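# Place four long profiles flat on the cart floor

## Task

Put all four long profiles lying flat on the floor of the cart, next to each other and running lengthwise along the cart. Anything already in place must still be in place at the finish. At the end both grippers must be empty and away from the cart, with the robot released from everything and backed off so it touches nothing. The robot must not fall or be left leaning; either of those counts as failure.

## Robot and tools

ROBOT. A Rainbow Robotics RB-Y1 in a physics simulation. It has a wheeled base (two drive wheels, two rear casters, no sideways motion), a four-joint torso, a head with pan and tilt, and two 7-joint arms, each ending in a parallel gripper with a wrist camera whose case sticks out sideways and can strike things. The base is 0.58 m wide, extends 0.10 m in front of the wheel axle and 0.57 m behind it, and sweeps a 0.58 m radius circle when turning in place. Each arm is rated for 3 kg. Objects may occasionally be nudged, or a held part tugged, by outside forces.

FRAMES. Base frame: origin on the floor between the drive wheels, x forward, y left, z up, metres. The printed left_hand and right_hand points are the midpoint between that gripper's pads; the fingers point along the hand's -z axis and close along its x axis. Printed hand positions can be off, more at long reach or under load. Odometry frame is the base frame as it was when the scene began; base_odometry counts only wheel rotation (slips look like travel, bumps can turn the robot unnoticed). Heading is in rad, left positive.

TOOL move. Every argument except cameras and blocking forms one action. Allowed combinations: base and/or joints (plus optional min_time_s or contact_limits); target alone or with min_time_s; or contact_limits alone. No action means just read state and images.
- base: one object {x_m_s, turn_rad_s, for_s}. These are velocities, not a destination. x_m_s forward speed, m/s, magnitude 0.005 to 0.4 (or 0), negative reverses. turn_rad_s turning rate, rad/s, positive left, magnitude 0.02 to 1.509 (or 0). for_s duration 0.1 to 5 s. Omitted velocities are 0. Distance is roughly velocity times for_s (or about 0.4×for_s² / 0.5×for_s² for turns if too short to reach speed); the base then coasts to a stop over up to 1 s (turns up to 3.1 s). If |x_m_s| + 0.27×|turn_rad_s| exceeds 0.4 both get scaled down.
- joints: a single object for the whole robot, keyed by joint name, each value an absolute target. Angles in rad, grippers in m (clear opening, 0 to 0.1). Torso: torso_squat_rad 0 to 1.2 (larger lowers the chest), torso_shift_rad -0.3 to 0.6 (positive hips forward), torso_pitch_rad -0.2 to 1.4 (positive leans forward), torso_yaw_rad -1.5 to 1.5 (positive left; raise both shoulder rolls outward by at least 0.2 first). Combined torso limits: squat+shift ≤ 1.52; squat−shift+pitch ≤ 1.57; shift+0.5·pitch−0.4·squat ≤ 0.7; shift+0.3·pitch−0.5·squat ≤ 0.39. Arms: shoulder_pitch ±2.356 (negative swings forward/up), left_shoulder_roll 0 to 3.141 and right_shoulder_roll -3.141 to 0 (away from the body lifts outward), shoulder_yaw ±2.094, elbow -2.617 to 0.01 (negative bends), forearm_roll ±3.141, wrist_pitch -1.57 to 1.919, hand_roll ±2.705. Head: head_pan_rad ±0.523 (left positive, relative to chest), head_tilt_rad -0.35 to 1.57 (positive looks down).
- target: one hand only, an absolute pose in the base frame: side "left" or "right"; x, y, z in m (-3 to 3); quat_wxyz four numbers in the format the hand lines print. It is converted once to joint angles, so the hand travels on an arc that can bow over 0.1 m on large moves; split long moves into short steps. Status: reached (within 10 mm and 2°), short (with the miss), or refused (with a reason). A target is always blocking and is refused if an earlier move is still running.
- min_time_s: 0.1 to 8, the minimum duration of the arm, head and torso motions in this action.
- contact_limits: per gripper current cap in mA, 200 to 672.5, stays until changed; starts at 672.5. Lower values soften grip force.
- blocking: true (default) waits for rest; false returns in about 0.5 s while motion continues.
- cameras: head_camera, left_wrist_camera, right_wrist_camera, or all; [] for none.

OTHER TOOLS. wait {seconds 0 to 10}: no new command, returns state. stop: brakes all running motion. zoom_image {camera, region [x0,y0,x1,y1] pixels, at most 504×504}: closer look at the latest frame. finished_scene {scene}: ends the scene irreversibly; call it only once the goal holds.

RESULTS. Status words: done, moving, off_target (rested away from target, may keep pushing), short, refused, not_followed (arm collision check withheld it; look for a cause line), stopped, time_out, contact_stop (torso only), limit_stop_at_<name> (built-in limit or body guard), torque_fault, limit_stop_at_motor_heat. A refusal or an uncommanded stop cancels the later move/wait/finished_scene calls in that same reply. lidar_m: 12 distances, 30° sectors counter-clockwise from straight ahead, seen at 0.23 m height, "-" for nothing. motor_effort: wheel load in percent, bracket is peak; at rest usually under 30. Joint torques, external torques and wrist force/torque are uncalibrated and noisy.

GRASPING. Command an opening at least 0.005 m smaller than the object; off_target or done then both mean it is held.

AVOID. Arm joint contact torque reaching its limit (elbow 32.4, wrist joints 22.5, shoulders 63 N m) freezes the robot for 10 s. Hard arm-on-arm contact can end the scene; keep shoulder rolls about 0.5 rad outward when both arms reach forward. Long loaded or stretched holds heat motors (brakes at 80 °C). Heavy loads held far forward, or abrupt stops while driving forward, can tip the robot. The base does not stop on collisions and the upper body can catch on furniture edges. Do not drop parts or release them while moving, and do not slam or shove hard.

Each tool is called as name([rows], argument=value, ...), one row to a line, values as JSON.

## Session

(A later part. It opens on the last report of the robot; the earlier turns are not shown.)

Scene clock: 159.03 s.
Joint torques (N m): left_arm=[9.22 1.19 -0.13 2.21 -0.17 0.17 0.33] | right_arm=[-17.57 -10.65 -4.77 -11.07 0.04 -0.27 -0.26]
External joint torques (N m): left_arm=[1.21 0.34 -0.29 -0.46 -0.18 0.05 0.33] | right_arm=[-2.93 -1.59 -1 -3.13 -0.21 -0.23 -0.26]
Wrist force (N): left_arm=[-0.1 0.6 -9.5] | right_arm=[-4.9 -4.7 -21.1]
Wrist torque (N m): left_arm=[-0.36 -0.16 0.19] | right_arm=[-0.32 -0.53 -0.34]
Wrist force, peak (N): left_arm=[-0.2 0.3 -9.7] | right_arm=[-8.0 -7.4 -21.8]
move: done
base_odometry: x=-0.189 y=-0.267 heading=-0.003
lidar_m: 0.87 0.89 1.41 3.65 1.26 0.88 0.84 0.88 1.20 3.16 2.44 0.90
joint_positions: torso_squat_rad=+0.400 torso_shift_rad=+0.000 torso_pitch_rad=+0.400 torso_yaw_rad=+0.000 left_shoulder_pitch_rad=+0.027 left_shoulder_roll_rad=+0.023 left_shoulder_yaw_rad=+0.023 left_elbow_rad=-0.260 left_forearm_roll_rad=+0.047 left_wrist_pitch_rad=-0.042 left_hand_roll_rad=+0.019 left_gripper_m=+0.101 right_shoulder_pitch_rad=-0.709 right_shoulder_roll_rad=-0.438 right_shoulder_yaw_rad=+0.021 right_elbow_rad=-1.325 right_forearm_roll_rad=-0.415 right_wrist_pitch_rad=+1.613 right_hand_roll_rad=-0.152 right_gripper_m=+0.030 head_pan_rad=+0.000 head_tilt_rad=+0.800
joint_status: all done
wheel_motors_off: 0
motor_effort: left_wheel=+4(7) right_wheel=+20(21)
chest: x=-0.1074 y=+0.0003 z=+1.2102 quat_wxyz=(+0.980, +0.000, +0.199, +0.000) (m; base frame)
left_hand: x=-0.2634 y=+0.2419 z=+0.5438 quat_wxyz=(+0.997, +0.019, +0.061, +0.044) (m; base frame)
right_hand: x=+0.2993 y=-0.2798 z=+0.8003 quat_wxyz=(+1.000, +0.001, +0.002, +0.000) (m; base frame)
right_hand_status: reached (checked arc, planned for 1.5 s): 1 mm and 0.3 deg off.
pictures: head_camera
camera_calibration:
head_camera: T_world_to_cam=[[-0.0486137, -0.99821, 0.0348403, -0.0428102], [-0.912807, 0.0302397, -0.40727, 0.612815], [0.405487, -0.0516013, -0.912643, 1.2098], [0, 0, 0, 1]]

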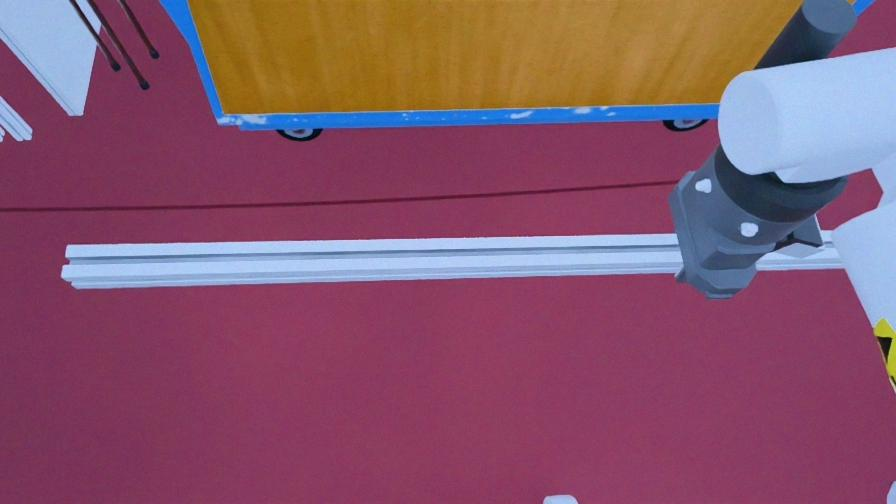

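move(base={"x_m_s":0.2,"for_s":3.0}, cameras=["head_camera"])

move(joints={"head_pan_rad":-0.52}, cameras=["head_camera"])

Scene clock: 168.43 s.
Joint torques (N m): left_arm=[8.78 0.82 -0.65 2.79 -0.11 -0.07 0.21] | right_arm=[-17.23 -10.87 -4.57 -10.87 0.1 -0.03 -0.25]
External joint torques (N m): left_arm=[0.76 -0.03 -0.81 0.12 -0.12 -0.2 0.2] | right_arm=[-2.58 -1.81 -0.8 -2.94 -0.14 0.01 -0.25]
Wrist force (N): left_arm=[-0.2 0.7 -9.2] | right_arm=[-5.1 -4.4 -21.1]
Wrist torque (N m): left_arm=[-0.36 -0.16 0.19] | right_arm=[-0.25 -0.55 -0.36]
Wrist force, peak (N): left_arm=[-0.4 0.5 -9.7] | right_arm=[-5.7 -4.4 -21.7]
move: done
base_odometry: x=+0.411 y=-0.268 heading=-0.002
lidar_m: 0.26 0.26 0.37 4.06 2.10 1.52 1.44 1.51 2.02 4.66 0.41 0.28
base_status: done (sent for 3 of 3 s)
joint_positions: torso_squat_rad=+0.400 torso_shift_rad=+0.000 torso_pitch_rad=+0.400 torso_yaw_rad=+0.000 left_shoulder_pitch_rad=+0.027 left_shoulder_roll_rad=+0.023 left_shoulder_yaw_rad=+0.023 left_elbow_rad=-0.260 left_forearm_roll_rad=+0.047 left_wrist_pitch_rad=-0.042 left_hand_roll_rad=+0.019 left_gripper_m=+0.101 right_shoulder_pitch_rad=-0.709 right_shoulder_roll_rad=-0.438 right_shoulder_yaw_rad=+0.021 right_elbow_rad=-1.325 right_forearm_roll_rad=-0.415 right_wrist_pitch_rad=+1.613 right_hand_roll_rad=-0.152 right_gripper_m=+0.030 head_pan_rad=+0.000 head_tilt_rad=+0.800
wheel_motors_off: 0
motor_effort: left_wheel=+8(43) right_wheel=-8(52)
chest: x=-0.1073 y=+0.0003 z=+1.2102 quat_wxyz=(+0.980, +0.000, +0.199, +0.000) (m; base frame)
left_hand: x=-0.2634 y=+0.2419 z=+0.5438 quat_wxyz=(+0.997, +0.019, +0.061, +0.044) (m; base frame)
right_hand: x=+0.2994 y=-0.2798 z=+0.8003 quat_wxyz=(+1.000, +0.001, +0.002, +0.000) (m; base frame)
pictures: head_camera
camera_calibration:
head_camera: T_world_to_cam=[[-0.0486085, -0.99821, 0.0348477, -0.0428154], [-0.91287, 0.0302398, -0.40713, 0.61269], [0.405347, -0.0516014, -0.912705, 1.20983], [0, 0, 0, 1]]

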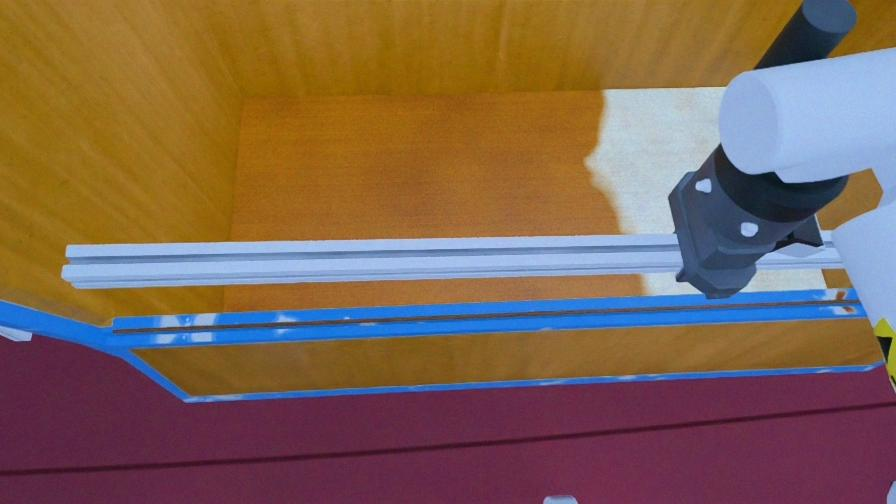

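Scene clock: 169.43 s.
Joint torques (N m): left_arm=[8.95 0.73 -0.38 2.57 -0.1 0.19 0.09] | right_arm=[-16.42 -10.1 -4.29 -11.04 0.11 0.1 -0.28]
External joint torques (N m): left_arm=[0.94 -0.11 -0.54 -0.09 -0.1 0.07 0.08] | right_arm=[-1.77 -1.04 -0.52 -3.11 -0.13 0.14 -0.28]
Wrist force (N): left_arm=[-0.2 0.7 -9.2] | right_arm=[-5.0 -4.6 -21.1]
Wrist torque (N m): left_arm=[-0.40 -0.19 0.16] | right_arm=[-0.21 -0.55 -0.35]
Wrist force, peak (N): left_arm=[-0.4 0.5 -9.6] | right_arm=[-5.0 -4.6 -21.5]
move: done
base_odometry: x=+0.411 y=-0.268 heading=-0.002
lidar_m: 0.25 0.27 0.38 4.05 2.09 1.52 1.44 1.50 2.06 4.65 0.40 0.27
joint_positions: torso_squat_rad=+0.400 torso_shift_rad=+0.000 torso_pitch_rad=+0.400 torso_yaw_rad=+0.000 left_shoulder_pitch_rad=+0.027 left_shoulder_roll_rad=+0.023 left_shoulder_yaw_rad=+0.023 left_elbow_rad=-0.260 left_forearm_roll_rad=+0.047 left_wrist_pitch_rad=-0.042 left_hand_roll_rad=+0.019 left_gripper_m=+0.101 right_shoulder_pitch_rad=-0.709 right_shoulder_roll_rad=-0.438 right_shoulder_yaw_rad=+0.021 right_elbow_rad=-1.325 right_forearm_roll_rad=-0.415 right_wrist_pitch_rad=+1.613 right_hand_roll_rad=-0.152 right_gripper_m=+0.030 head_pan_rad=-0.520 head_tilt_rad=+0.800
joint_status: all done
wheel_motors_off: 0
motor_effort: left_wheel=+9(9) right_wheel=-8(10)
chest: x=-0.1073 y=+0.0003 z=+1.2102 quat_wxyz=(+0.980, +0.000, +0.199, +0.000) (m; base frame)
left_hand: x=-0.2634 y=+0.2419 z=+0.5438 quat_wxyz=(+0.997, +0.019, +0.061, +0.044) (m; base frame)
right_hand: x=+0.2994 y=-0.2798 z=+0.8003 quat_wxyz=(+1.000, +0.001, +0.002, +0.000) (m; base frame)
pictures: head_camera
camera_calibration:
head_camera: T_world_to_cam=[[-0.498299, -0.837296, 0.225021, -0.310538], [-0.815875, 0.365034, -0.448439, 0.67068], [0.293336, -0.407045, -0.865025, 1.14288], [0, 0, 0, 1]]

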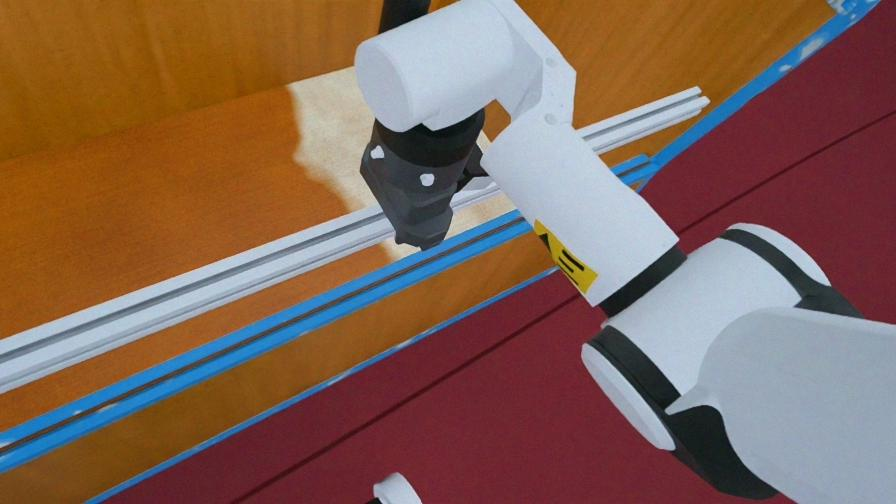

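move(target={"side":"right","x":0.38,"y":-0.28,"z":0.80,"quat_wxyz":[1,0,0,0]}, min_time_s=1.5, cameras=[])

move(base={"x_m_s":0.1,"for_s":0.7}, joints={"torso_shift_rad":0.25,"torso_squat_rad":0.6,"head_pan_rad":0}, cameras=[])

move(joints={"torso_pitch_rad":0.8}, min_time_s=2, cameras=["head_camera"])

move(target={"side":"right","x":0.49,"y":-0.28,"z":0.45,"quat_wxyz":[1,0,0,0]}, min_time_s=2, cameras=["head_camera","right_wrist_camera"])

Scene clock: 181.20 s.
Joint torques (N m): left_arm=[9.07 0.61 -0.3 2.34 -0.19 0.25 0.09] | right_arm=[-22.41 -10.9 -2.73 -10.32 0.25 -0.14 -0.18]
External joint torques (N m): left_arm=[1.06 -0.23 -0.46 -0.33 -0.2 0.13 0.09] | right_arm=[-2.27 -0.72 -0.75 -2.79 0 -0.08 -0.18]
Wrist force (N): left_arm=[-0.2 0.5 -9.3] | right_arm=[-5.2 -4.6 -21.5]
Wrist torque (N m): left_arm=[-0.34 -0.16 0.18] | right_arm=[-0.22 -0.52 -0.30]
Wrist force, peak (N): left_arm=[-0.5 0.3 -9.7] | right_arm=[-6.8 -5.4 -21.8]
move: done
base_odometry: x=+0.411 y=-0.268 heading=-0.002
lidar_m: 0.26 0.28 0.38 4.05 2.10 1.51 1.45 1.50 2.04 4.65 0.39 0.28
joint_positions: torso_squat_rad=+0.400 torso_shift_rad=+0.000 torso_pitch_rad=+0.400 torso_yaw_rad=+0.000 left_shoulder_pitch_rad=+0.027 left_shoulder_roll_rad=+0.023 left_shoulder_yaw_rad=+0.023 left_elbow_rad=-0.260 left_forearm_roll_rad=+0.047 left_wrist_pitch_rad=-0.042 left_hand_roll_rad=+0.019 left_gripper_m=+0.101 right_shoulder_pitch_rad=-1.112 right_shoulder_roll_rad=-0.429 right_shoulder_yaw_rad=+0.017 right_elbow_rad=-0.658 right_forearm_roll_rad=-0.401 right_wrist_pitch_rad=+1.372 right_hand_roll_rad=-0.019 right_gripper_m=+0.030 head_pan_rad=-0.520 head_tilt_rad=+0.800
joint_status: all done
wheel_motors_off: 0
motor_effort: left_wheel=+9(9) right_wheel=-7(10)
chest: x=-0.1073 y=+0.0003 z=+1.2102 quat_wxyz=(+0.980, +0.000, +0.199, +0.000) (m; base frame)
left_hand: x=-0.2634 y=+0.2419 z=+0.5438 quat_wxyz=(+0.997, +0.019, +0.061, +0.044) (m; base frame)
right_hand: x=+0.3790 y=-0.2801 z=+0.7999 quat_wxyz=(+1.000, -0.001, -0.002, +0.000) (m; base frame)
right_hand_status: reached (checked arc, planned for 1.5 s): 1 mm and 0.3 deg off.
pictures: none

Scene clock: 183.70 s.
Joint torques (N m): left_arm=[9.51 1.13 -1.23 2.43 -0.1 0.13 0.24] | right_arm=[-22.7 -10.97 -2.62 -10.19 0.15 -0.07 0.01]
External joint torques (N m): left_arm=[1.48 0.28 -1.39 -0.25 -0.11 0 0.23] | right_arm=[-2.57 -0.79 -0.65 -2.67 -0.1 -0.01 0.01]
Wrist force (N): left_arm=[-0.2 0.0 -9.3] | right_arm=[-4.9 -4.5 -21.2]
Wrist torque (N m): left_arm=[-0.28 -0.19 0.17] | right_arm=[-0.19 -0.48 -0.36]
Wrist force, peak (N): left_arm=[-0.7 0.3 -9.7] | right_arm=[-6.7 -4.5 -21.9]
move: done
base_odometry: x=+0.481 y=-0.268 heading=-0.002
lidar_m: 0.19 0.20 0.26 1.61 2.19 1.58 1.51 1.57 2.12 0.86 0.29 0.20
base_status: done (sent for 0.7 of 0.7 s)
joint_positions: torso_squat_rad=+0.600 torso_shift_rad=+0.250 torso_pitch_rad=+0.401 torso_yaw_rad=+0.000 left_shoulder_pitch_rad=+0.027 left_shoulder_roll_rad=+0.023 left_shoulder_yaw_rad=+0.023 left_elbow_rad=-0.260 left_forearm_roll_rad=+0.047 left_wrist_pitch_rad=-0.042 left_hand_roll_rad=+0.019 left_gripper_m=+0.101 right_shoulder_pitch_rad=-1.111 right_shoulder_roll_rad=-0.429 right_shoulder_yaw_rad=+0.017 right_elbow_rad=-0.658 right_forearm_roll_rad=-0.401 right_wrist_pitch_rad=+1.372 right_hand_roll_rad=-0.019 right_gripper_m=+0.030 head_pan_rad=+0.000 head_tilt_rad=+0.800
joint_status: all done
wheel_motors_off: 0
motor_effort: left_wheel=+4(40) right_wheel=-8(23)
chest: x=+0.0357 y=+0.0003 z=+1.1252 quat_wxyz=(+0.980, +0.000, +0.199, +0.000) (m; base frame)
left_hand: x=-0.1205 y=+0.2419 z=+0.4588 quat_wxyz=(+0.997, +0.019, +0.061, +0.044) (m; base frame)
right_hand: x=+0.5219 y=-0.2801 z=+0.7147 quat_wxyz=(+1.000, -0.001, -0.002, +0.000) (m; base frame)
pictures: none

Scene clock: 186.00 s.
Joint torques (N m): left_arm=[18.65 0.79 -0.06 5.5 -0.11 0.82 0.33] | right_arm=[-14.35 -9.74 -1.89 -7.32 0.29 1.42 -0.14]
External joint torques (N m): left_arm=[1.72 0.06 -0.28 -0.74 -0.11 -0.02 0.3] | right_arm=[-2.63 -1.34 -0.32 -2.21 0.09 0.71 -0.12]
Wrist force (N): left_arm=[2.1 -0.3 -8.7] | right_arm=[1.0 -4.7 -20.1]
Wrist torque (N m): left_arm=[-0.26 -0.04 0.15] | right_arm=[-0.15 -0.38 -0.45]
Wrist force, peak (N): left_arm=[0.5 0.1 -9.4] | right_arm=[-3.6 -4.7 -21.7]
move: done
base_odometry: x=+0.481 y=-0.268 heading=-0.002
lidar_m: 0.19 0.20 0.26 1.61 2.21 1.59 1.51 1.58 2.12 0.85 0.29 0.20
joint_positions: torso_squat_rad=+0.600 torso_shift_rad=+0.250 torso_pitch_rad=+0.800 torso_yaw_rad=+0.000 left_shoulder_pitch_rad=+0.027 left_shoulder_roll_rad=+0.023 left_shoulder_yaw_rad=+0.023 left_elbow_rad=-0.260 left_forearm_roll_rad=+0.047 left_wrist_pitch_rad=-0.042 left_hand_roll_rad=+0.019 left_gripper_m=+0.101 right_shoulder_pitch_rad=-1.112 right_shoulder_roll_rad=-0.429 right_shoulder_yaw_rad=+0.017 right_elbow_rad=-0.658 right_forearm_roll_rad=-0.401 right_wrist_pitch_rad=+1.372 right_hand_roll_rad=-0.019 right_gripper_m=+0.030 head_pan_rad=+0.000 head_tilt_rad=+0.800
joint_status: all done
wheel_motors_off: 0
motor_effort: left_wheel=+4(5) right_wheel=-7(11)
chest: x=+0.1370 y=+0.0003 z=+1.0558 quat_wxyz=(+0.921, +0.000, +0.390, +0.000) (m; base frame)
left_hand: x=-0.2662 y=+0.2419 z=+0.5027 quat_wxyz=(+0.965, +0.027, +0.258, +0.039) (m; base frame)
right_hand: x=+0.4253 y=-0.2800 z=+0.4885 quat_wxyz=(+0.981, -0.001, +0.196, +0.000) (m; base frame)
pictures: head_camera
camera_calibration:
head_camera: T_world_to_cam=[[-0.0312502, -0.998208, 0.0510409, -0.0450429], [-0.999349, 0.0302838, -0.0195975, 0.375607], [0.0180166, -0.0516201, -0.998504, 1.11349], [0, 0, 0, 1]]

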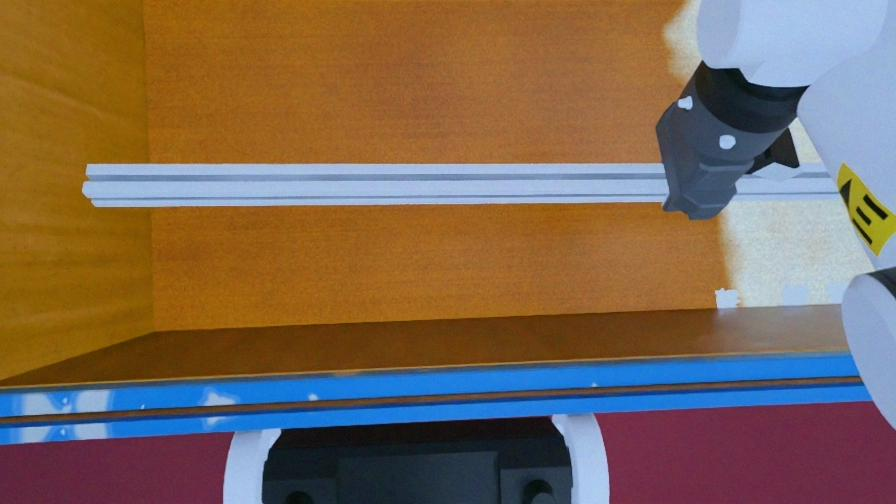

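Scene clock: 188.33 s.
Joint torques (N m): left_arm=[18.06 1.2 0.29 5.48 -0.11 0.72 0.14] | right_arm=[-13.55 -8.21 -2.34 -7.63 0.34 -0.09 0.06]
External joint torques (N m): left_arm=[1.13 0.46 0.07 -0.76 -0.11 -0.12 0.11] | right_arm=[-2.29 -0.13 -0.86 -2.18 0.14 -0.04 0.07]
Wrist force (N): left_arm=[1.5 -0.1 -8.6] | right_arm=[-5.0 -4.7 -21.6]
Wrist torque (N m): left_arm=[-0.27 -0.12 0.12] | right_arm=[-0.20 -0.51 -0.33]
Wrist force, peak (N): left_arm=[1.4 -0.4 -8.9] | right_arm=[-5.6 -4.8 -22.1]
move: done
base_odometry: x=+0.481 y=-0.268 heading=-0.002
lidar_m: 0.19 0.20 0.27 1.61 2.22 1.56 1.51 1.57 2.13 0.85 0.28 0.21
joint_positions: torso_squat_rad=+0.600 torso_shift_rad=+0.250 torso_pitch_rad=+0.800 torso_yaw_rad=+0.000 left_shoulder_pitch_rad=+0.027 left_shoulder_roll_rad=+0.023 left_shoulder_yaw_rad=+0.023 left_elbow_rad=-0.260 left_forearm_roll_rad=+0.047 left_wrist_pitch_rad=-0.042 left_hand_roll_rad=+0.019 left_gripper_m=+0.101 right_shoulder_pitch_rad=-1.070 right_shoulder_roll_rad=-0.398 right_shoulder_yaw_rad=-0.009 right_elbow_rad=-0.624 right_forearm_roll_rad=-0.367 right_wrist_pitch_rad=+0.901 right_hand_roll_rad=-0.001 right_gripper_m=+0.030 head_pan_rad=+0.000 head_tilt_rad=+0.800
joint_status: all done
wheel_motors_off: 0
motor_effort: left_wheel=+4(5) right_wheel=-8(9)
chest: x=+0.1370 y=+0.0003 z=+1.0558 quat_wxyz=(+0.921, +0.000, +0.390, +0.000) (m; base frame)
left_hand: x=-0.2662 y=+0.2419 z=+0.5027 quat_wxyz=(+0.965, +0.027, +0.258, +0.039) (m; base frame)
right_hand: x=+0.4894 y=-0.2802 z=+0.4502 quat_wxyz=(+1.000, -0.001, -0.001, +0.000) (m; base frame)
right_hand_status: reached (checked arc, planned for 2.0 s): 1 mm and 0.1 deg off.
pictures: head_camera, right_wrist_camera
camera_calibration:
head_camera: T_world_to_cam=[[-0.0312502, -0.998208, 0.0510408, -0.0450428], [-0.999349, 0.0302839, -0.0195978, 0.375608], [0.018017, -0.05162, -0.998504, 1.11349], [0, 0, 0, 1]]
right_wrist_camera: T_world_to_cam=[[-0.999801, 0.0181493, -0.00822492, 0.499766], [0.0125261, 0.893478, 0.448933, 0.0722921], [0.0154966, 0.448741, -0.893528, 0.594462], [0, 0, 0, 1]]

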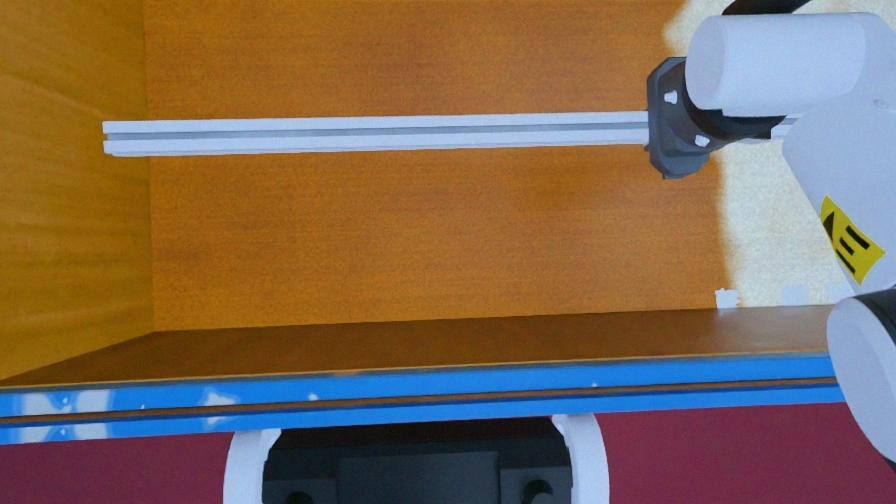

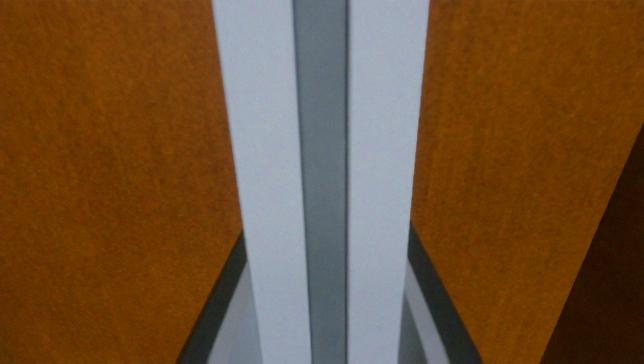

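move(joints={"torso_squat_rad":0.72}, min_time_s=2, cameras=[])

move(target={"side":"right","x":0.49,"y":-0.278,"z":0.33,"quat_wxyz":[1,0,0,0.01]}, min_time_s=2, cameras=["head_camera","right_wrist_camera"])

Scene clock: 201.03 s.
Joint torques (N m): left_arm=[18.24 0.69 -0.04 5.78 -0.11 1.1 0.08] | right_arm=[-13.03 -7.55 -2.14 -7.7 0.53 -0.28 0.25]
External joint torques (N m): left_arm=[1.32 -0.05 -0.26 -0.46 -0.11 0.26 0.05] | right_arm=[-1.77 0.53 -0.66 -2.24 0.33 -0.22 0.25]
Wrist force (N): left_arm=[1.8 -0.3 -8.8] | right_arm=[-5.4 -4.6 -22.0]
Wrist torque (N m): left_arm=[-0.29 -0.08 0.12] | right_arm=[-0.19 -0.56 -0.34]
Wrist force, peak (N): left_arm=[2.0 -0.3 -9.1] | right_arm=[-5.5 -4.6 -22.3]
move: done
base_odometry: x=+0.481 y=-0.268 heading=-0.002
lidar_m: 0.19 0.21 0.28 1.59 2.21 1.57 1.51 1.58 2.12 0.85 0.29 0.20
joint_positions: torso_squat_rad=+0.720 torso_shift_rad=+0.250 torso_pitch_rad=+0.800 torso_yaw_rad=+0.000 left_shoulder_pitch_rad=+0.027 left_shoulder_roll_rad=+0.023 left_shoulder_yaw_rad=+0.023 left_elbow_rad=-0.260 left_forearm_roll_rad=+0.047 left_wrist_pitch_rad=-0.042 left_hand_roll_rad=+0.019 left_gripper_m=+0.101 right_shoulder_pitch_rad=-1.070 right_shoulder_roll_rad=-0.398 right_shoulder_yaw_rad=-0.009 right_elbow_rad=-0.624 right_forearm_roll_rad=-0.367 right_wrist_pitch_rad=+0.901 right_hand_roll_rad=-0.001 right_gripper_m=+0.030 head_pan_rad=+0.000 head_tilt_rad=+0.800
joint_status: all done
wheel_motors_off: 0
motor_effort: left_wheel=+4(5) right_wheel=-7(9)
chest: x=+0.1243 y=+0.0003 z=+1.0060 quat_wxyz=(+0.921, +0.000, +0.389, +0.000) (m; base frame)
left_hand: x=-0.2789 y=+0.2419 z=+0.4529 quat_wxyz=(+0.965, +0.027, +0.258, +0.039) (m; base frame)
right_hand: x=+0.4767 y=-0.2802 z=+0.4004 quat_wxyz=(+1.000, -0.001, -0.001, +0.000) (m; base frame)
pictures: none

Scene clock: 203.37 s.
Joint torques (N m): left_arm=[17.5 0.2 -0.17 5.65 0.05 0.73 0.18] | right_arm=[-13.43 -6.51 -1.78 -5.74 0.36 -1.53 0.06]
External joint torques (N m): left_arm=[0.58 -0.53 -0.39 -0.59 0.05 -0.11 0.16] | right_arm=[-3.35 -0.11 -1.36 -1.94 0.2 -0.91 0.04]
Wrist force (N): left_arm=[1.8 -0.5 -8.7] | right_arm=[-9.5 -3.8 -21.0]
Wrist torque (N m): left_arm=[-0.26 -0.09 0.12] | right_arm=[-0.15 -0.62 -0.24]
Wrist force, peak (N): left_arm=[2.0 0.1 -8.9] | right_arm=[-8.8 -4.3 -21.9]
move: short
base_odometry: x=+0.481 y=-0.268 heading=-0.002
lidar_m: 0.18 0.19 0.28 1.61 2.21 1.59 1.51 1.58 2.13 0.85 0.30 0.20
joint_positions: torso_squat_rad=+0.720 torso_shift_rad=+0.250 torso_pitch_rad=+0.800 torso_yaw_rad=+0.000 left_shoulder_pitch_rad=+0.027 left_shoulder_roll_rad=+0.023 left_shoulder_yaw_rad=+0.023 left_elbow_rad=-0.260 left_forearm_roll_rad=+0.047 left_wrist_pitch_rad=-0.042 left_hand_roll_rad=+0.019 left_gripper_m=+0.101 right_shoulder_pitch_rad=-1.105 right_shoulder_roll_rad=-0.311 right_shoulder_yaw_rad=-0.044 right_elbow_rad=-0.267 right_forearm_roll_rad=-0.258 right_wrist_pitch_rad=+0.279 right_hand_roll_rad=+0.009 right_gripper_m=+0.030 head_pan_rad=+0.000 head_tilt_rad=+0.800
joint_status: all done
wheel_motors_off: 0
motor_effort: left_wheel=+5(5) right_wheel=-6(10)
chest: x=+0.1243 y=+0.0003 z=+1.0060 quat_wxyz=(+0.921, +0.000, +0.389, +0.000) (m; base frame)
left_hand: x=-0.2789 y=+0.2419 z=+0.4529 quat_wxyz=(+0.965, +0.027, +0.258, +0.039) (m; base frame)
right_hand: x=+0.4770 y=-0.2759 z=+0.3591 quat_wxyz=(+0.989, -0.027, -0.147, +0.010) (m; base frame)
right_hand_status: short (checked arc, as near as the solve gets, planned for 2.0 s): 32 mm and 17.2 deg off.
pictures: head_camera, right_wrist_camera
camera_calibration:
head_camera: T_world_to_cam=[[-0.0312546, -0.998208, 0.0510379, -0.0429], [-0.999347, 0.0302838, -0.0196855, 0.361945], [0.0181046, -0.0516199, -0.998503, 1.06395], [0, 0, 0, 1]]
right_wrist_camera: T_world_to_cam=[[-0.954877, -0.00995145, -0.296836, 0.561028], [-0.128587, 0.914764, 0.382978, 0.206383], [0.267724, 0.403866, -0.874766, 0.37191], [0, 0, 0, 1]]

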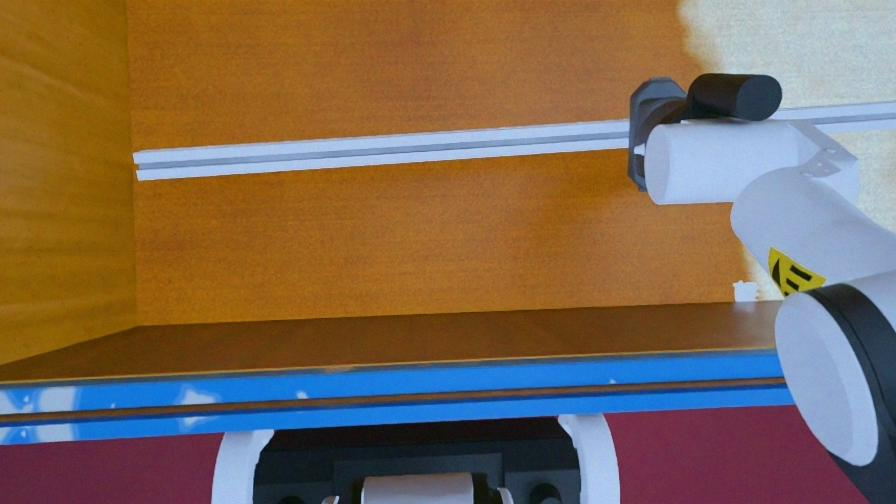

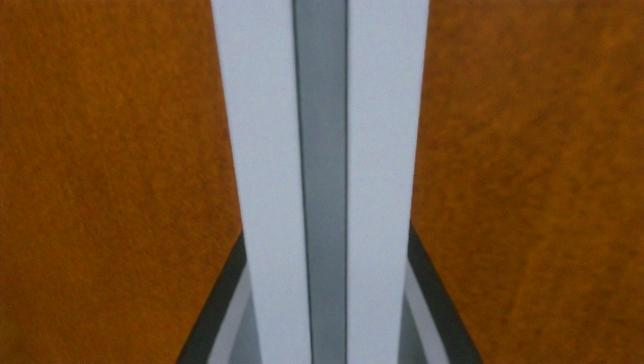

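move(target={"side":"right","x":0.50,"y":-0.279,"z":0.40,"quat_wxyz":[1,0,0,0.004]}, min_time_s=1.5, cameras=[])

move(joints={"torso_squat_rad":0.86}, min_time_s=2, cameras=["head_camera","right_wrist_camera"])

Scene clock: 212.47 s.
Joint torques (N m): left_arm=[17.64 0.12 0.02 5.53 -0.4 1 0.18] | right_arm=[-16.21 -10.81 -1.41 -6.64 -0.08 -0.03 0.11]
External joint torques (N m): left_arm=[0.71 -0.62 -0.2 -0.71 -0.4 0.16 0.15] | right_arm=[-2.66 -2.59 -0.99 -1.98 -0.25 0.07 0.11]
Wrist force (N): left_arm=[1.7 -0.1 -8.6] | right_arm=[-5.2 -4.4 -22.0]
Wrist torque (N m): left_arm=[-0.27 -0.11 0.16] | right_arm=[-0.12 -0.54 -0.28]
Wrist force, peak (N): left_arm=[1.9 -0.1 -9.1] | right_arm=[-10.2 -3.5 -21.3]
move: done
base_odometry: x=+0.481 y=-0.268 heading=-0.002
lidar_m: 0.19 0.19 0.27 1.61 2.21 1.58 1.51 1.58 2.12 0.86 0.29 0.20
joint_positions: torso_squat_rad=+0.720 torso_shift_rad=+0.250 torso_pitch_rad=+0.800 torso_yaw_rad=+0.000 left_shoulder_pitch_rad=+0.027 left_shoulder_roll_rad=+0.023 left_shoulder_yaw_rad=+0.023 left_elbow_rad=-0.260 left_forearm_roll_rad=+0.047 left_wrist_pitch_rad=-0.042 left_hand_roll_rad=+0.019 left_gripper_m=+0.101 right_shoulder_pitch_rad=-1.271 right_shoulder_roll_rad=-0.391 right_shoulder_yaw_rad=-0.093 right_elbow_rad=-0.267 right_forearm_roll_rad=-0.345 right_wrist_pitch_rad=+0.744 right_hand_roll_rad=+0.111 right_gripper_m=+0.030 head_pan_rad=+0.000 head_tilt_rad=+0.800
joint_status: all done
wheel_motors_off: 0
motor_effort: left_wheel=+5(5) right_wheel=-6(8)
chest: x=+0.1243 y=+0.0003 z=+1.0060 quat_wxyz=(+0.921, +0.000, +0.390, +0.000) (m; base frame)
left_hand: x=-0.2789 y=+0.2419 z=+0.4529 quat_wxyz=(+0.965, +0.027, +0.258, +0.039) (m; base frame)
right_hand: x=+0.4989 y=-0.2787 z=+0.4003 quat_wxyz=(+1.000, -0.002, -0.010, +0.004) (m; base frame)
right_hand_status: reached (checked arc, as near as the solve gets, planned for 1.5 s): 1 mm and 1.2 deg off.
pictures: none

Scene clock: 214.77 s.
Joint torques (N m): left_arm=[18.06 0.45 -0.23 5.59 -0.14 0.86 0.31] | right_arm=[-15.74 -10.69 -1.33 -6.87 -0.11 -0.11 -0.02]
External joint torques (N m): left_arm=[1.13 -0.29 -0.45 -0.66 -0.14 0.02 0.29] | right_arm=[-2.19 -2.47 -0.91 -2.21 -0.28 -0.01 -0.02]
Wrist force (N): left_arm=[1.5 -0.3 -8.2] | right_arm=[-5.5 -4.3 -21.3]
Wrist torque (N m): left_arm=[-0.27 -0.13 0.14] | right_arm=[-0.28 -0.52 -0.31]
Wrist force, peak (N): left_arm=[1.6 -0.3 -9.1] | right_arm=[-5.3 -4.4 -21.9]
move: done
base_odometry: x=+0.481 y=-0.268 heading=-0.002
lidar_m: 0.19 0.20 0.29 1.62 2.21 1.59 1.51 1.57 2.13 0.86 0.30 0.19
joint_positions: torso_squat_rad=+0.860 torso_shift_rad=+0.250 torso_pitch_rad=+0.800 torso_yaw_rad=+0.000 left_shoulder_pitch_rad=+0.027 left_shoulder_roll_rad=+0.023 left_shoulder_yaw_rad=+0.023 left_elbow_rad=-0.260 left_forearm_roll_rad=+0.047 left_wrist_pitch_rad=-0.042 left_hand_roll_rad=+0.019 left_gripper_m=+0.101 right_shoulder_pitch_rad=-1.271 right_shoulder_roll_rad=-0.391 right_shoulder_yaw_rad=-0.093 right_elbow_rad=-0.267 right_forearm_roll_rad=-0.345 right_wrist_pitch_rad=+0.744 right_hand_roll_rad=+0.111 right_gripper_m=+0.030 head_pan_rad=+0.000 head_tilt_rad=+0.800
joint_status: all done
wheel_motors_off: 0
motor_effort: left_wheel=+4(5) right_wheel=-8(9)
chest: x=+0.1070 y=+0.0003 z=+0.9386 quat_wxyz=(+0.921, +0.000, +0.390, +0.000) (m; base frame)
left_hand: x=-0.2962 y=+0.2419 z=+0.3855 quat_wxyz=(+0.965, +0.027, +0.258, +0.039) (m; base frame)
right_hand: x=+0.4817 y=-0.2787 z=+0.3329 quat_wxyz=(+1.000, -0.002, -0.010, +0.004) (m; base frame)
pictures: head_camera, right_wrist_camera
camera_calibration:
head_camera: T_world_to_cam=[[-0.0312542, -0.998208, 0.0510381, -0.0400047], [-0.999348, 0.0302837, -0.0196801, 0.343411], [0.0180992, -0.0516199, -0.998503, 0.996975], [0, 0, 0, 1]]
right_wrist_camera: T_world_to_cam=[[-0.999601, 0.00966537, -0.0265346, 0.494672], [-0.00320505, 0.894707, 0.446642, 0.132438], [0.0280576, 0.446549, -0.894319, 0.48277], [0, 0, 0, 1]]

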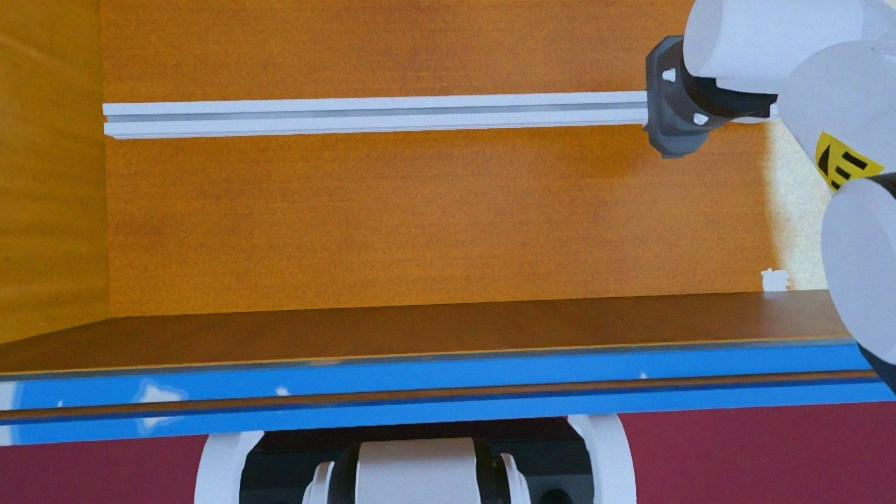

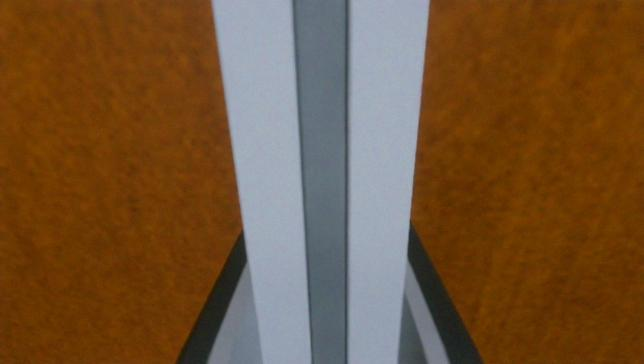

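move(joints={"torso_squat_rad":0.89}, min_time_s=1.0)

Scene clock: 238.83 s.
Joint torques (N m): left_arm=[18.17 1.02 -0.01 5.59 -0.13 1 0.04] | right_arm=[-15.87 -10.68 -1.34 -6.9 0.15 0.03 -0.02]
External joint torques (N m): left_arm=[1.24 0.29 -0.23 -0.66 -0.13 0.16 0.01] | right_arm=[-2.31 -2.45 -0.92 -2.25 -0.03 0.13 -0.02]
Wrist force (N): left_arm=[2.1 -0.3 -8.5] | right_arm=[-4.8 -1.7 -20.7]
Wrist torque (N m): left_arm=[-0.27 -0.06 0.14] | right_arm=[-0.48 -0.51 -0.17]
Wrist force, peak (N): left_arm=[1.7 -0.2 -9.2] | right_arm=[-5.3 -4.3 -21.6]
move: done
base_odometry: x=+0.481 y=-0.268 heading=-0.002
lidar_m: 0.19 0.20 0.26 1.61 2.21 1.59 1.51 1.58 2.14 0.86 0.27 0.21
joint_positions: torso_squat_rad=+0.890 torso_shift_rad=+0.250 torso_pitch_rad=+0.800 torso_yaw_rad=+0.000 left_shoulder_pitch_rad=+0.027 left_shoulder_roll_rad=+0.023 left_shoulder_yaw_rad=+0.023 left_elbow_rad=-0.260 left_forearm_roll_rad=+0.047 left_wrist_pitch_rad=-0.042 left_hand_roll_rad=+0.019 left_gripper_m=+0.101 right_shoulder_pitch_rad=-1.271 right_shoulder_roll_rad=-0.391 right_shoulder_yaw_rad=-0.093 right_elbow_rad=-0.267 right_forearm_roll_rad=-0.345 right_wrist_pitch_rad=+0.744 right_hand_roll_rad=+0.111 right_gripper_m=+0.030 head_pan_rad=+0.000 head_tilt_rad=+0.800
joint_status: all done
wheel_motors_off: 0
motor_effort: left_wheel=+5(5) right_wheel=-5(8)
chest: x=+0.1030 y=+0.0003 z=+0.9230 quat_wxyz=(+0.921, +0.000, +0.389, +0.000) (m; base frame)
left_hand: x=-0.3001 y=+0.2419 z=+0.3699 quat_wxyz=(+0.965, +0.027, +0.258, +0.039) (m; base frame)
right_hand: x=+0.4777 y=-0.2787 z=+0.3173 quat_wxyz=(+1.000, -0.002, -0.010, +0.004) (m; base frame)
pictures: head_camera, left_wrist_camera, right_wrist_camera
camera_calibration:
head_camera: T_world_to_cam=[[-0.0312563, -0.998208, 0.051037, -0.0393333], [-0.999347, 0.0302837, -0.0197197, 0.33914], [0.0181388, -0.05162, -0.998502, 0.981459], [0, 0, 0, 1]]
left_wrist_camera: T_world_to_cam=[[0.879097, 0.108769, -0.464066, 0.408569], [0.293263, -0.890945, 0.346718, 0.207211], [-0.375745, -0.440892, -0.815126, 0.374174], [0, 0, 0, 1]]
right_wrist_camera: T_world_to_cam=[[-0.9996, 0.00963213, -0.0265952, 0.490302], [-0.00326223, 0.894701, 0.446653, 0.139405], [0.0280969, 0.446561, -0.894312, 0.468922], [0, 0, 0, 1]]

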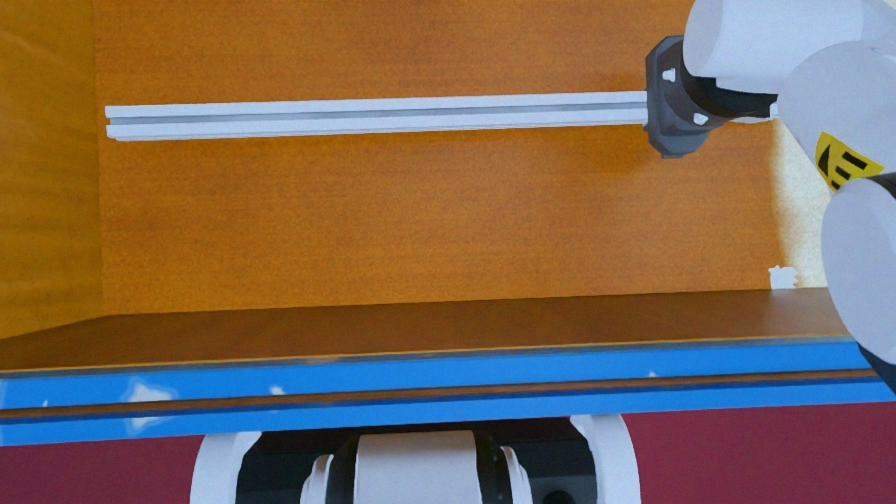

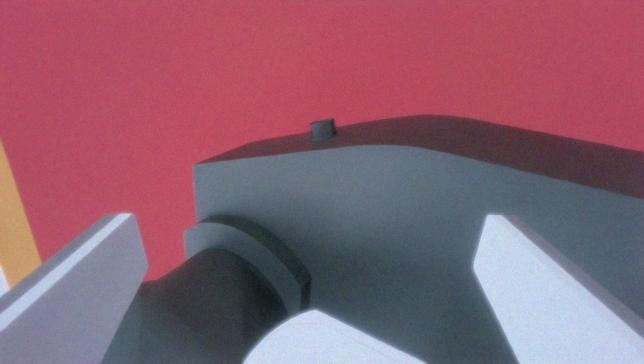

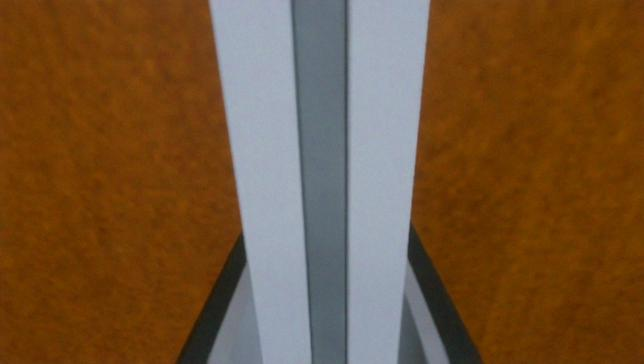

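move(joints={"torso_squat_rad":0.915}, min_time_s=1.5, cameras=["head_camera"])

move(joints={"torso_squat_rad":0.921}, min_time_s=1.0, cameras=[])

Scene clock: 243.63 s.
Joint torques (N m): left_arm=[18.07 0.93 -0.56 5.83 -0.03 0.95 0.26] | right_arm=[-14.58 -12.09 -1.39 -5.89 0.13 -0.07 -0.8]
External joint torques (N m): left_arm=[1.15 0.19 -0.78 -0.41 -0.03 0.11 0.23] | right_arm=[-1.01 -3.87 -0.97 -1.23 -0.05 0.03 -0.8]
Wrist force (N): left_arm=[1.7 -0.3 -8.6] | right_arm=[-3.4 1.2 -20.6]
Wrist torque (N m): left_arm=[-0.29 -0.13 0.13] | right_arm=[-0.38 -0.53 0.42]
Wrist force, peak (N): left_arm=[2.3 -0.1 -9.1] | right_arm=[-4.8 -1.9 -21.1]
move: done
base_odometry: x=+0.481 y=-0.268 heading=-0.002
lidar_m: 0.19 0.20 0.28 1.61 2.21 1.58 1.50 1.58 2.15 0.87 0.28 0.21
joint_positions: torso_squat_rad=+0.915 torso_shift_rad=+0.250 torso_pitch_rad=+0.800 torso_yaw_rad=+0.000 left_shoulder_pitch_rad=+0.027 left_shoulder_roll_rad=+0.023 left_shoulder_yaw_rad=+0.023 left_elbow_rad=-0.260 left_forearm_roll_rad=+0.047 left_wrist_pitch_rad=-0.042 left_hand_roll_rad=+0.019 left_gripper_m=+0.101 right_shoulder_pitch_rad=-1.272 right_shoulder_roll_rad=-0.391 right_shoulder_yaw_rad=-0.093 right_elbow_rad=-0.267 right_forearm_roll_rad=-0.345 right_wrist_pitch_rad=+0.744 right_hand_roll_rad=+0.111 right_gripper_m=+0.030 head_pan_rad=+0.000 head_tilt_rad=+0.800
joint_status: all done
wheel_motors_off: 0
motor_effort: left_wheel=+4(5) right_wheel=-7(8)
chest: x=+0.0996 y=+0.0003 z=+0.9097 quat_wxyz=(+0.921, +0.000, +0.389, +0.000) (m; base frame)
left_hand: x=-0.3035 y=+0.2419 z=+0.3566 quat_wxyz=(+0.965, +0.027, +0.258, +0.039) (m; base frame)
right_hand: x=+0.4746 y=-0.2784 z=+0.3041 quat_wxyz=(+1.000, -0.002, -0.010, +0.004) (m; base frame)
pictures: head_camera
camera_calibration:
head_camera: T_world_to_cam=[[-0.0311976, -0.998213, 0.0509735, -0.0387105], [-0.999348, 0.0302242, -0.0197568, 0.335504], [0.0181808, -0.0515566, -0.998505, 0.968242], [0, 0, 0, 1]]

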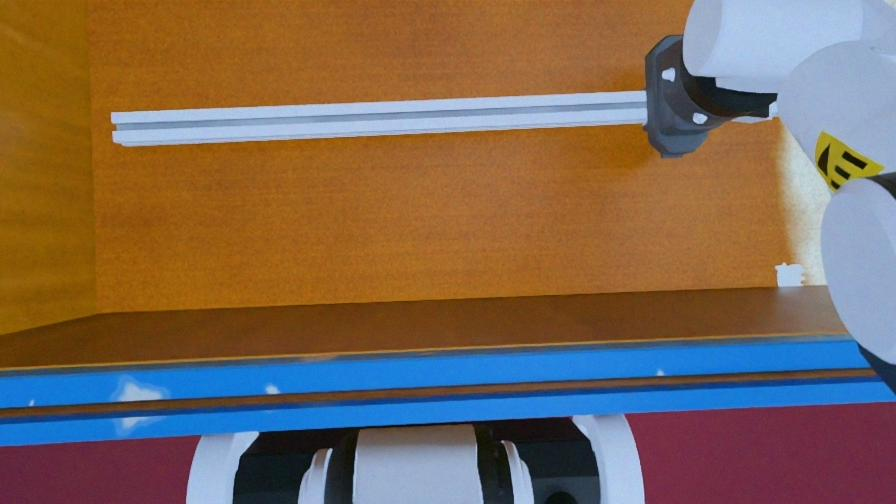

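Scene clock: 244.93 s.
Joint torques (N m): left_arm=[18.03 0.51 0.36 5.53 -0.03 0.95 0.24] | right_arm=[-13.91 -12.38 -1.22 -5.39 0.14 -0.14 -0.79]
External joint torques (N m): left_arm=[1.11 -0.23 0.14 -0.72 -0.04 0.11 0.21] | right_arm=[-0.34 -4.17 -0.79 -0.73 -0.03 -0.04 -0.8]
Wrist force (N): left_arm=[1.7 -0.2 -8.9] | right_arm=[-3.1 1.9 -20.2]
Wrist torque (N m): left_arm=[-0.30 -0.13 0.13] | right_arm=[-0.44 -0.55 0.59]
Wrist force, peak (N): left_arm=[1.5 -0.2 -9.1] | right_arm=[-3.5 1.4 -20.9]
move: done
base_odometry: x=+0.481 y=-0.268 heading=-0.002
lidar_m: 0.18 0.20 0.28 1.61 2.21 1.60 1.51 1.56 2.13 0.85 0.29 0.21
joint_positions: torso_squat_rad=+0.921 torso_shift_rad=+0.250 torso_pitch_rad=+0.800 torso_yaw_rad=+0.000 left_shoulder_pitch_rad=+0.027 left_shoulder_roll_rad=+0.023 left_shoulder_yaw_rad=+0.023 left_elbow_rad=-0.260 left_forearm_roll_rad=+0.047 left_wrist_pitch_rad=-0.042 left_hand_roll_rad=+0.019 left_gripper_m=+0.101 right_shoulder_pitch_rad=-1.272 right_shoulder_roll_rad=-0.391 right_shoulder_yaw_rad=-0.093 right_elbow_rad=-0.267 right_forearm_roll_rad=-0.345 right_wrist_pitch_rad=+0.744 right_hand_roll_rad=+0.111 right_gripper_m=+0.030 head_pan_rad=+0.000 head_tilt_rad=+0.800
joint_status: all done
wheel_motors_off: 0
motor_effort: left_wheel=+4(5) right_wheel=-5(9)
chest: x=+0.0988 y=+0.0003 z=+0.9064 quat_wxyz=(+0.921, +0.000, +0.389, +0.000) (m; base frame)
left_hand: x=-0.3044 y=+0.2419 z=+0.3533 quat_wxyz=(+0.965, +0.027, +0.258, +0.039) (m; base frame)
right_hand: x=+0.4739 y=-0.2783 z=+0.3009 quat_wxyz=(+1.000, -0.002, -0.010, +0.004) (m; base frame)
pictures: none

move(joints={"torso_squat_rad":0.925}, min_time_s=1.0, cameras=[])

move(joints={"torso_squat_rad":0.929}, min_time_s=1.0, cameras=["head_camera"])

Scene clock: 249.70 s.
Joint torques (N m): left_arm=[17.91 0.21 0.25 5.56 -0.22 0.93 0.32] | right_arm=[-11.25 -12.49 -1.01 -4.93 0.03 -2.54 -0.86]
External joint torques (N m): left_arm=[1 -0.53 0.03 -0.68 -0.23 0.09 0.29] | right_arm=[2.37 -4.26 -0.58 -0.25 -0.15 -2.44 -0.86]
Wrist force (N): left_arm=[1.5 0.2 -8.5] | right_arm=[-11.1 2.1 13.6]
Wrist torque (N m): left_arm=[-0.36 -0.14 0.14] | right_arm=[-0.28 0.41 0.50]
Wrist force, peak (N): left_arm=[2.0 -0.1 -9.0] | right_arm=[-3.2 1.9 -21.1]
move: done
base_odometry: x=+0.481 y=-0.268 heading=-0.002
lidar_m: 0.18 0.20 0.27 1.62 2.20 1.58 1.50 1.57 2.12 0.87 0.30 0.20
joint_positions: torso_squat_rad=+0.925 torso_shift_rad=+0.250 torso_pitch_rad=+0.799 torso_yaw_rad=+0.000 left_shoulder_pitch_rad=+0.027 left_shoulder_roll_rad=+0.023 left_shoulder_yaw_rad=+0.023 left_elbow_rad=-0.260 left_forearm_roll_rad=+0.047 left_wrist_pitch_rad=-0.042 left_hand_roll_rad=+0.019 left_gripper_m=+0.101 right_shoulder_pitch_rad=-1.272 right_shoulder_roll_rad=-0.391 right_shoulder_yaw_rad=-0.093 right_elbow_rad=-0.267 right_forearm_roll_rad=-0.345 right_wrist_pitch_rad=+0.745 right_hand_roll_rad=+0.111 right_gripper_m=+0.030 head_pan_rad=+0.000 head_tilt_rad=+0.800
joint_status: all done
wheel_motors_off: 0
motor_effort: left_wheel=+5(5) right_wheel=-6(8)
chest: x=+0.0978 y=+0.0003 z=+0.9045 quat_wxyz=(+0.921, +0.000, +0.389, +0.000) (m; base frame)
left_hand: x=-0.3047 y=+0.2418 z=+0.3509 quat_wxyz=(+0.965, +0.027, +0.257, +0.039) (m; base frame)
right_hand: x=+0.4739 y=-0.2781 z=+0.2997 quat_wxyz=(+1.000, -0.002, -0.011, +0.005) (m; base frame)
pictures: none

Scene clock: 251.00 s.
Joint torques (N m): left_arm=[17.59 0.44 -0.54 5.53 -0.33 0.95 0.05] | right_arm=[-8.14 -9.31 -1.76 -4.65 0.22 -5.95 -0.79]
External joint torques (N m): left_arm=[0.71 -0.28 -0.76 -0.69 -0.33 0.11 0.02] | right_arm=[5.52 -1.04 -1.33 0.05 0.05 -5.84 -0.79]
Wrist force (N): left_arm=[2.2 -0.3 -8.2] | right_arm=[-19.8 2.6 50.0]
Wrist torque (N m): left_arm=[-0.29 -0.08 0.15] | right_arm=[0.09 1.48 0.45]
Wrist force, peak (N): left_arm=[1.7 0.1 -9.0] | right_arm=[-20.2 2.5 50.6]
move: done
base_odometry: x=+0.481 y=-0.268 heading=-0.002
lidar_m: 0.18 0.20 0.28 1.61 2.21 1.59 1.51 1.59 2.12 0.86 0.30 0.21
joint_positions: torso_squat_rad=+0.929 torso_shift_rad=+0.249 torso_pitch_rad=+0.798 torso_yaw_rad=+0.000 left_shoulder_pitch_rad=+0.027 left_shoulder_roll_rad=+0.023 left_shoulder_yaw_rad=+0.023 left_elbow_rad=-0.260 left_forearm_roll_rad=+0.047 left_wrist_pitch_rad=-0.042 left_hand_roll_rad=+0.019 left_gripper_m=+0.101 right_shoulder_pitch_rad=-1.273 right_shoulder_roll_rad=-0.391 right_shoulder_yaw_rad=-0.093 right_elbow_rad=-0.267 right_forearm_roll_rad=-0.345 right_wrist_pitch_rad=+0.745 right_hand_roll_rad=+0.111 right_gripper_m=+0.030 head_pan_rad=+0.000 head_tilt_rad=+0.800
joint_status: all done
wheel_motors_off: 0
motor_effort: left_wheel=+5(5) right_wheel=-8(9)
chest: x=+0.0968 y=+0.0005 z=+0.9026 quat_wxyz=(+0.921, -0.001, +0.388, +0.000) (m; base frame)
left_hand: x=-0.3051 y=+0.2417 z=+0.3484 quat_wxyz=(+0.965, +0.027, +0.257, +0.039) (m; base frame)
right_hand: x=+0.4741 y=-0.2785 z=+0.2987 quat_wxyz=(+1.000, -0.002, -0.012, +0.004) (m; base frame)
pictures: head_camera
camera_calibration:
head_camera: T_world_to_cam=[[-0.0313749, -0.998175, 0.0515933, -0.0387563], [-0.999298, 0.0302696, -0.0220675, 0.334627], [0.0204655, -0.0522495, -0.998424, 0.960965], [0, 0, 0, 1]]

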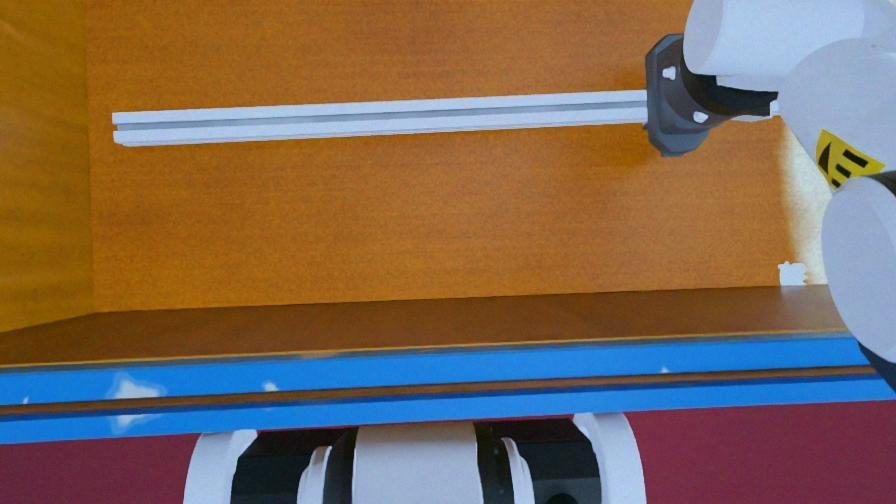

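Down. Back off pressure and release.

move(joints={"torso_squat_rad":0.923}, min_time_s=1.0, cameras=[])

move(joints={"right_gripper_m":0.046}, cameras=["right_wrist_camera"])

Scene clock: 257.57 s.
Joint torques (N m): left_arm=[17.39 0.9 -0.74 5.34 -0.08 0.94 0.15] | right_arm=[-11.64 -9.72 -1.19 -5.13 0.44 -1.29 -0.99]
External joint torques (N m): left_arm=[0.47 0.18 -0.96 -0.9 -0.08 0.1 0.12] | right_arm=[1.95 -1.48 -0.76 -0.46 0.27 -1.19 -0.99]
Wrist force (N): left_arm=[1.9 -0.2 -8.4] | right_arm=[-6.7 -0.4 -8.1]
Wrist torque (N m): left_arm=[-0.29 -0.11 0.15] | right_arm=[-0.19 -0.18 0.54]
Wrist force, peak (N): left_arm=[2.1 -0.5 -9.0] | right_arm=[-20.0 2.7 50.9]
move: done
base_odometry: x=+0.481 y=-0.268 heading=-0.002
lidar_m: 0.18 0.19 0.27 1.62 2.22 1.59 1.52 1.57 2.11 0.85 0.29 0.21
joint_positions: torso_squat_rad=+0.923 torso_shift_rad=+0.250 torso_pitch_rad=+0.800 torso_yaw_rad=+0.000 left_shoulder_pitch_rad=+0.027 left_shoulder_roll_rad=+0.023 left_shoulder_yaw_rad=+0.023 left_elbow_rad=-0.260 left_forearm_roll_rad=+0.047 left_wrist_pitch_rad=-0.042 left_hand_roll_rad=+0.019 left_gripper_m=+0.101 right_shoulder_pitch_rad=-1.272 right_shoulder_roll_rad=-0.391 right_shoulder_yaw_rad=-0.093 right_elbow_rad=-0.267 right_forearm_roll_rad=-0.345 right_wrist_pitch_rad=+0.744 right_hand_roll_rad=+0.111 right_gripper_m=+0.030 head_pan_rad=+0.000 head_tilt_rad=+0.800
joint_status: all done
wheel_motors_off: 0
motor_effort: left_wheel=+6(6) right_wheel=-5(9)
chest: x=+0.0985 y=+0.0004 z=+0.9053 quat_wxyz=(+0.921, -0.001, +0.389, +0.000) (m; base frame)
left_hand: x=-0.3047 y=+0.2418 z=+0.3521 quat_wxyz=(+0.965, +0.027, +0.258, +0.039) (m; base frame)
right_hand: x=+0.4741 y=-0.2786 z=+0.3002 quat_wxyz=(+1.000, -0.002, -0.011, +0.004) (m; base frame)
pictures: none

Scene clock: 258.20 s.
Joint torques (N m): left_arm=[18.18 0.2 0.2 5.1 -0.2 0.93 0.23] | right_arm=[-11.44 -8.48 -0.77 -4.13 0.36 0.1 -0.53]
External joint torques (N m): left_arm=[1.26 -0.53 -0.02 -1.15 -0.2 0.09 0.2] | right_arm=[2.15 -0.23 -0.35 0.55 0.18 0.21 -0.53]
Wrist force (N): left_arm=[1.8 -0.3 -8.6] | right_arm=[-3.0 -4.1 -7.6]
Wrist torque (N m): left_arm=[-0.28 -0.12 0.16] | right_arm=[0.12 -0.40 -0.34]
Wrist force, peak (N): left_arm=[1.5 -0.2 -8.9] | right_arm=[-3.9 -4.6 -11.6]
move: done
base_odometry: x=+0.481 y=-0.268 heading=-0.002
lidar_m: 0.19 0.19 0.27 1.61 2.22 1.59 1.52 1.58 2.14 0.86 0.30 0.21
joint_positions: torso_squat_rad=+0.923 torso_shift_rad=+0.250 torso_pitch_rad=+0.800 torso_yaw_rad=+0.000 left_shoulder_pitch_rad=+0.027 left_shoulder_roll_rad=+0.023 left_shoulder_yaw_rad=+0.023 left_elbow_rad=-0.260 left_forearm_roll_rad=+0.047 left_wrist_pitch_rad=-0.042 left_hand_roll_rad=+0.019 left_gripper_m=+0.101 right_shoulder_pitch_rad=-1.272 right_shoulder_roll_rad=-0.391 right_shoulder_yaw_rad=-0.093 right_elbow_rad=-0.267 right_forearm_roll_rad=-0.345 right_wrist_pitch_rad=+0.744 right_hand_roll_rad=+0.111 right_gripper_m=+0.046 head_pan_rad=+0.000 head_tilt_rad=+0.800
joint_status: all done
wheel_motors_off: 0
motor_effort: left_wheel=+4(6) right_wheel=-7(9)
chest: x=+0.0984 y=+0.0004 z=+0.9053 quat_wxyz=(+0.921, -0.001, +0.389, +0.000) (m; base frame)
left_hand: x=-0.3047 y=+0.2418 z=+0.3521 quat_wxyz=(+0.965, +0.027, +0.258, +0.039) (m; base frame)
right_hand: x=+0.4744 y=-0.2788 z=+0.3004 quat_wxyz=(+1.000, -0.002, -0.011, +0.004) (m; base frame)
pictures: right_wrist_camera
camera_calibration:
right_wrist_camera: T_world_to_cam=[[-0.999543, 0.00937665, -0.0287496, 0.487081], [-0.0044441, 0.894842, 0.446361, 0.147696], [0.0299117, 0.446284, -0.894391, 0.452947], [0, 0, 0, 1]]

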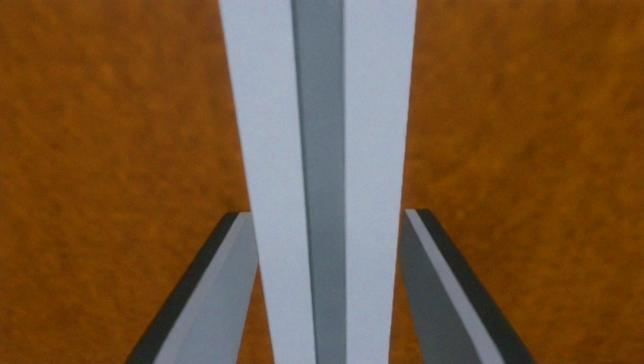

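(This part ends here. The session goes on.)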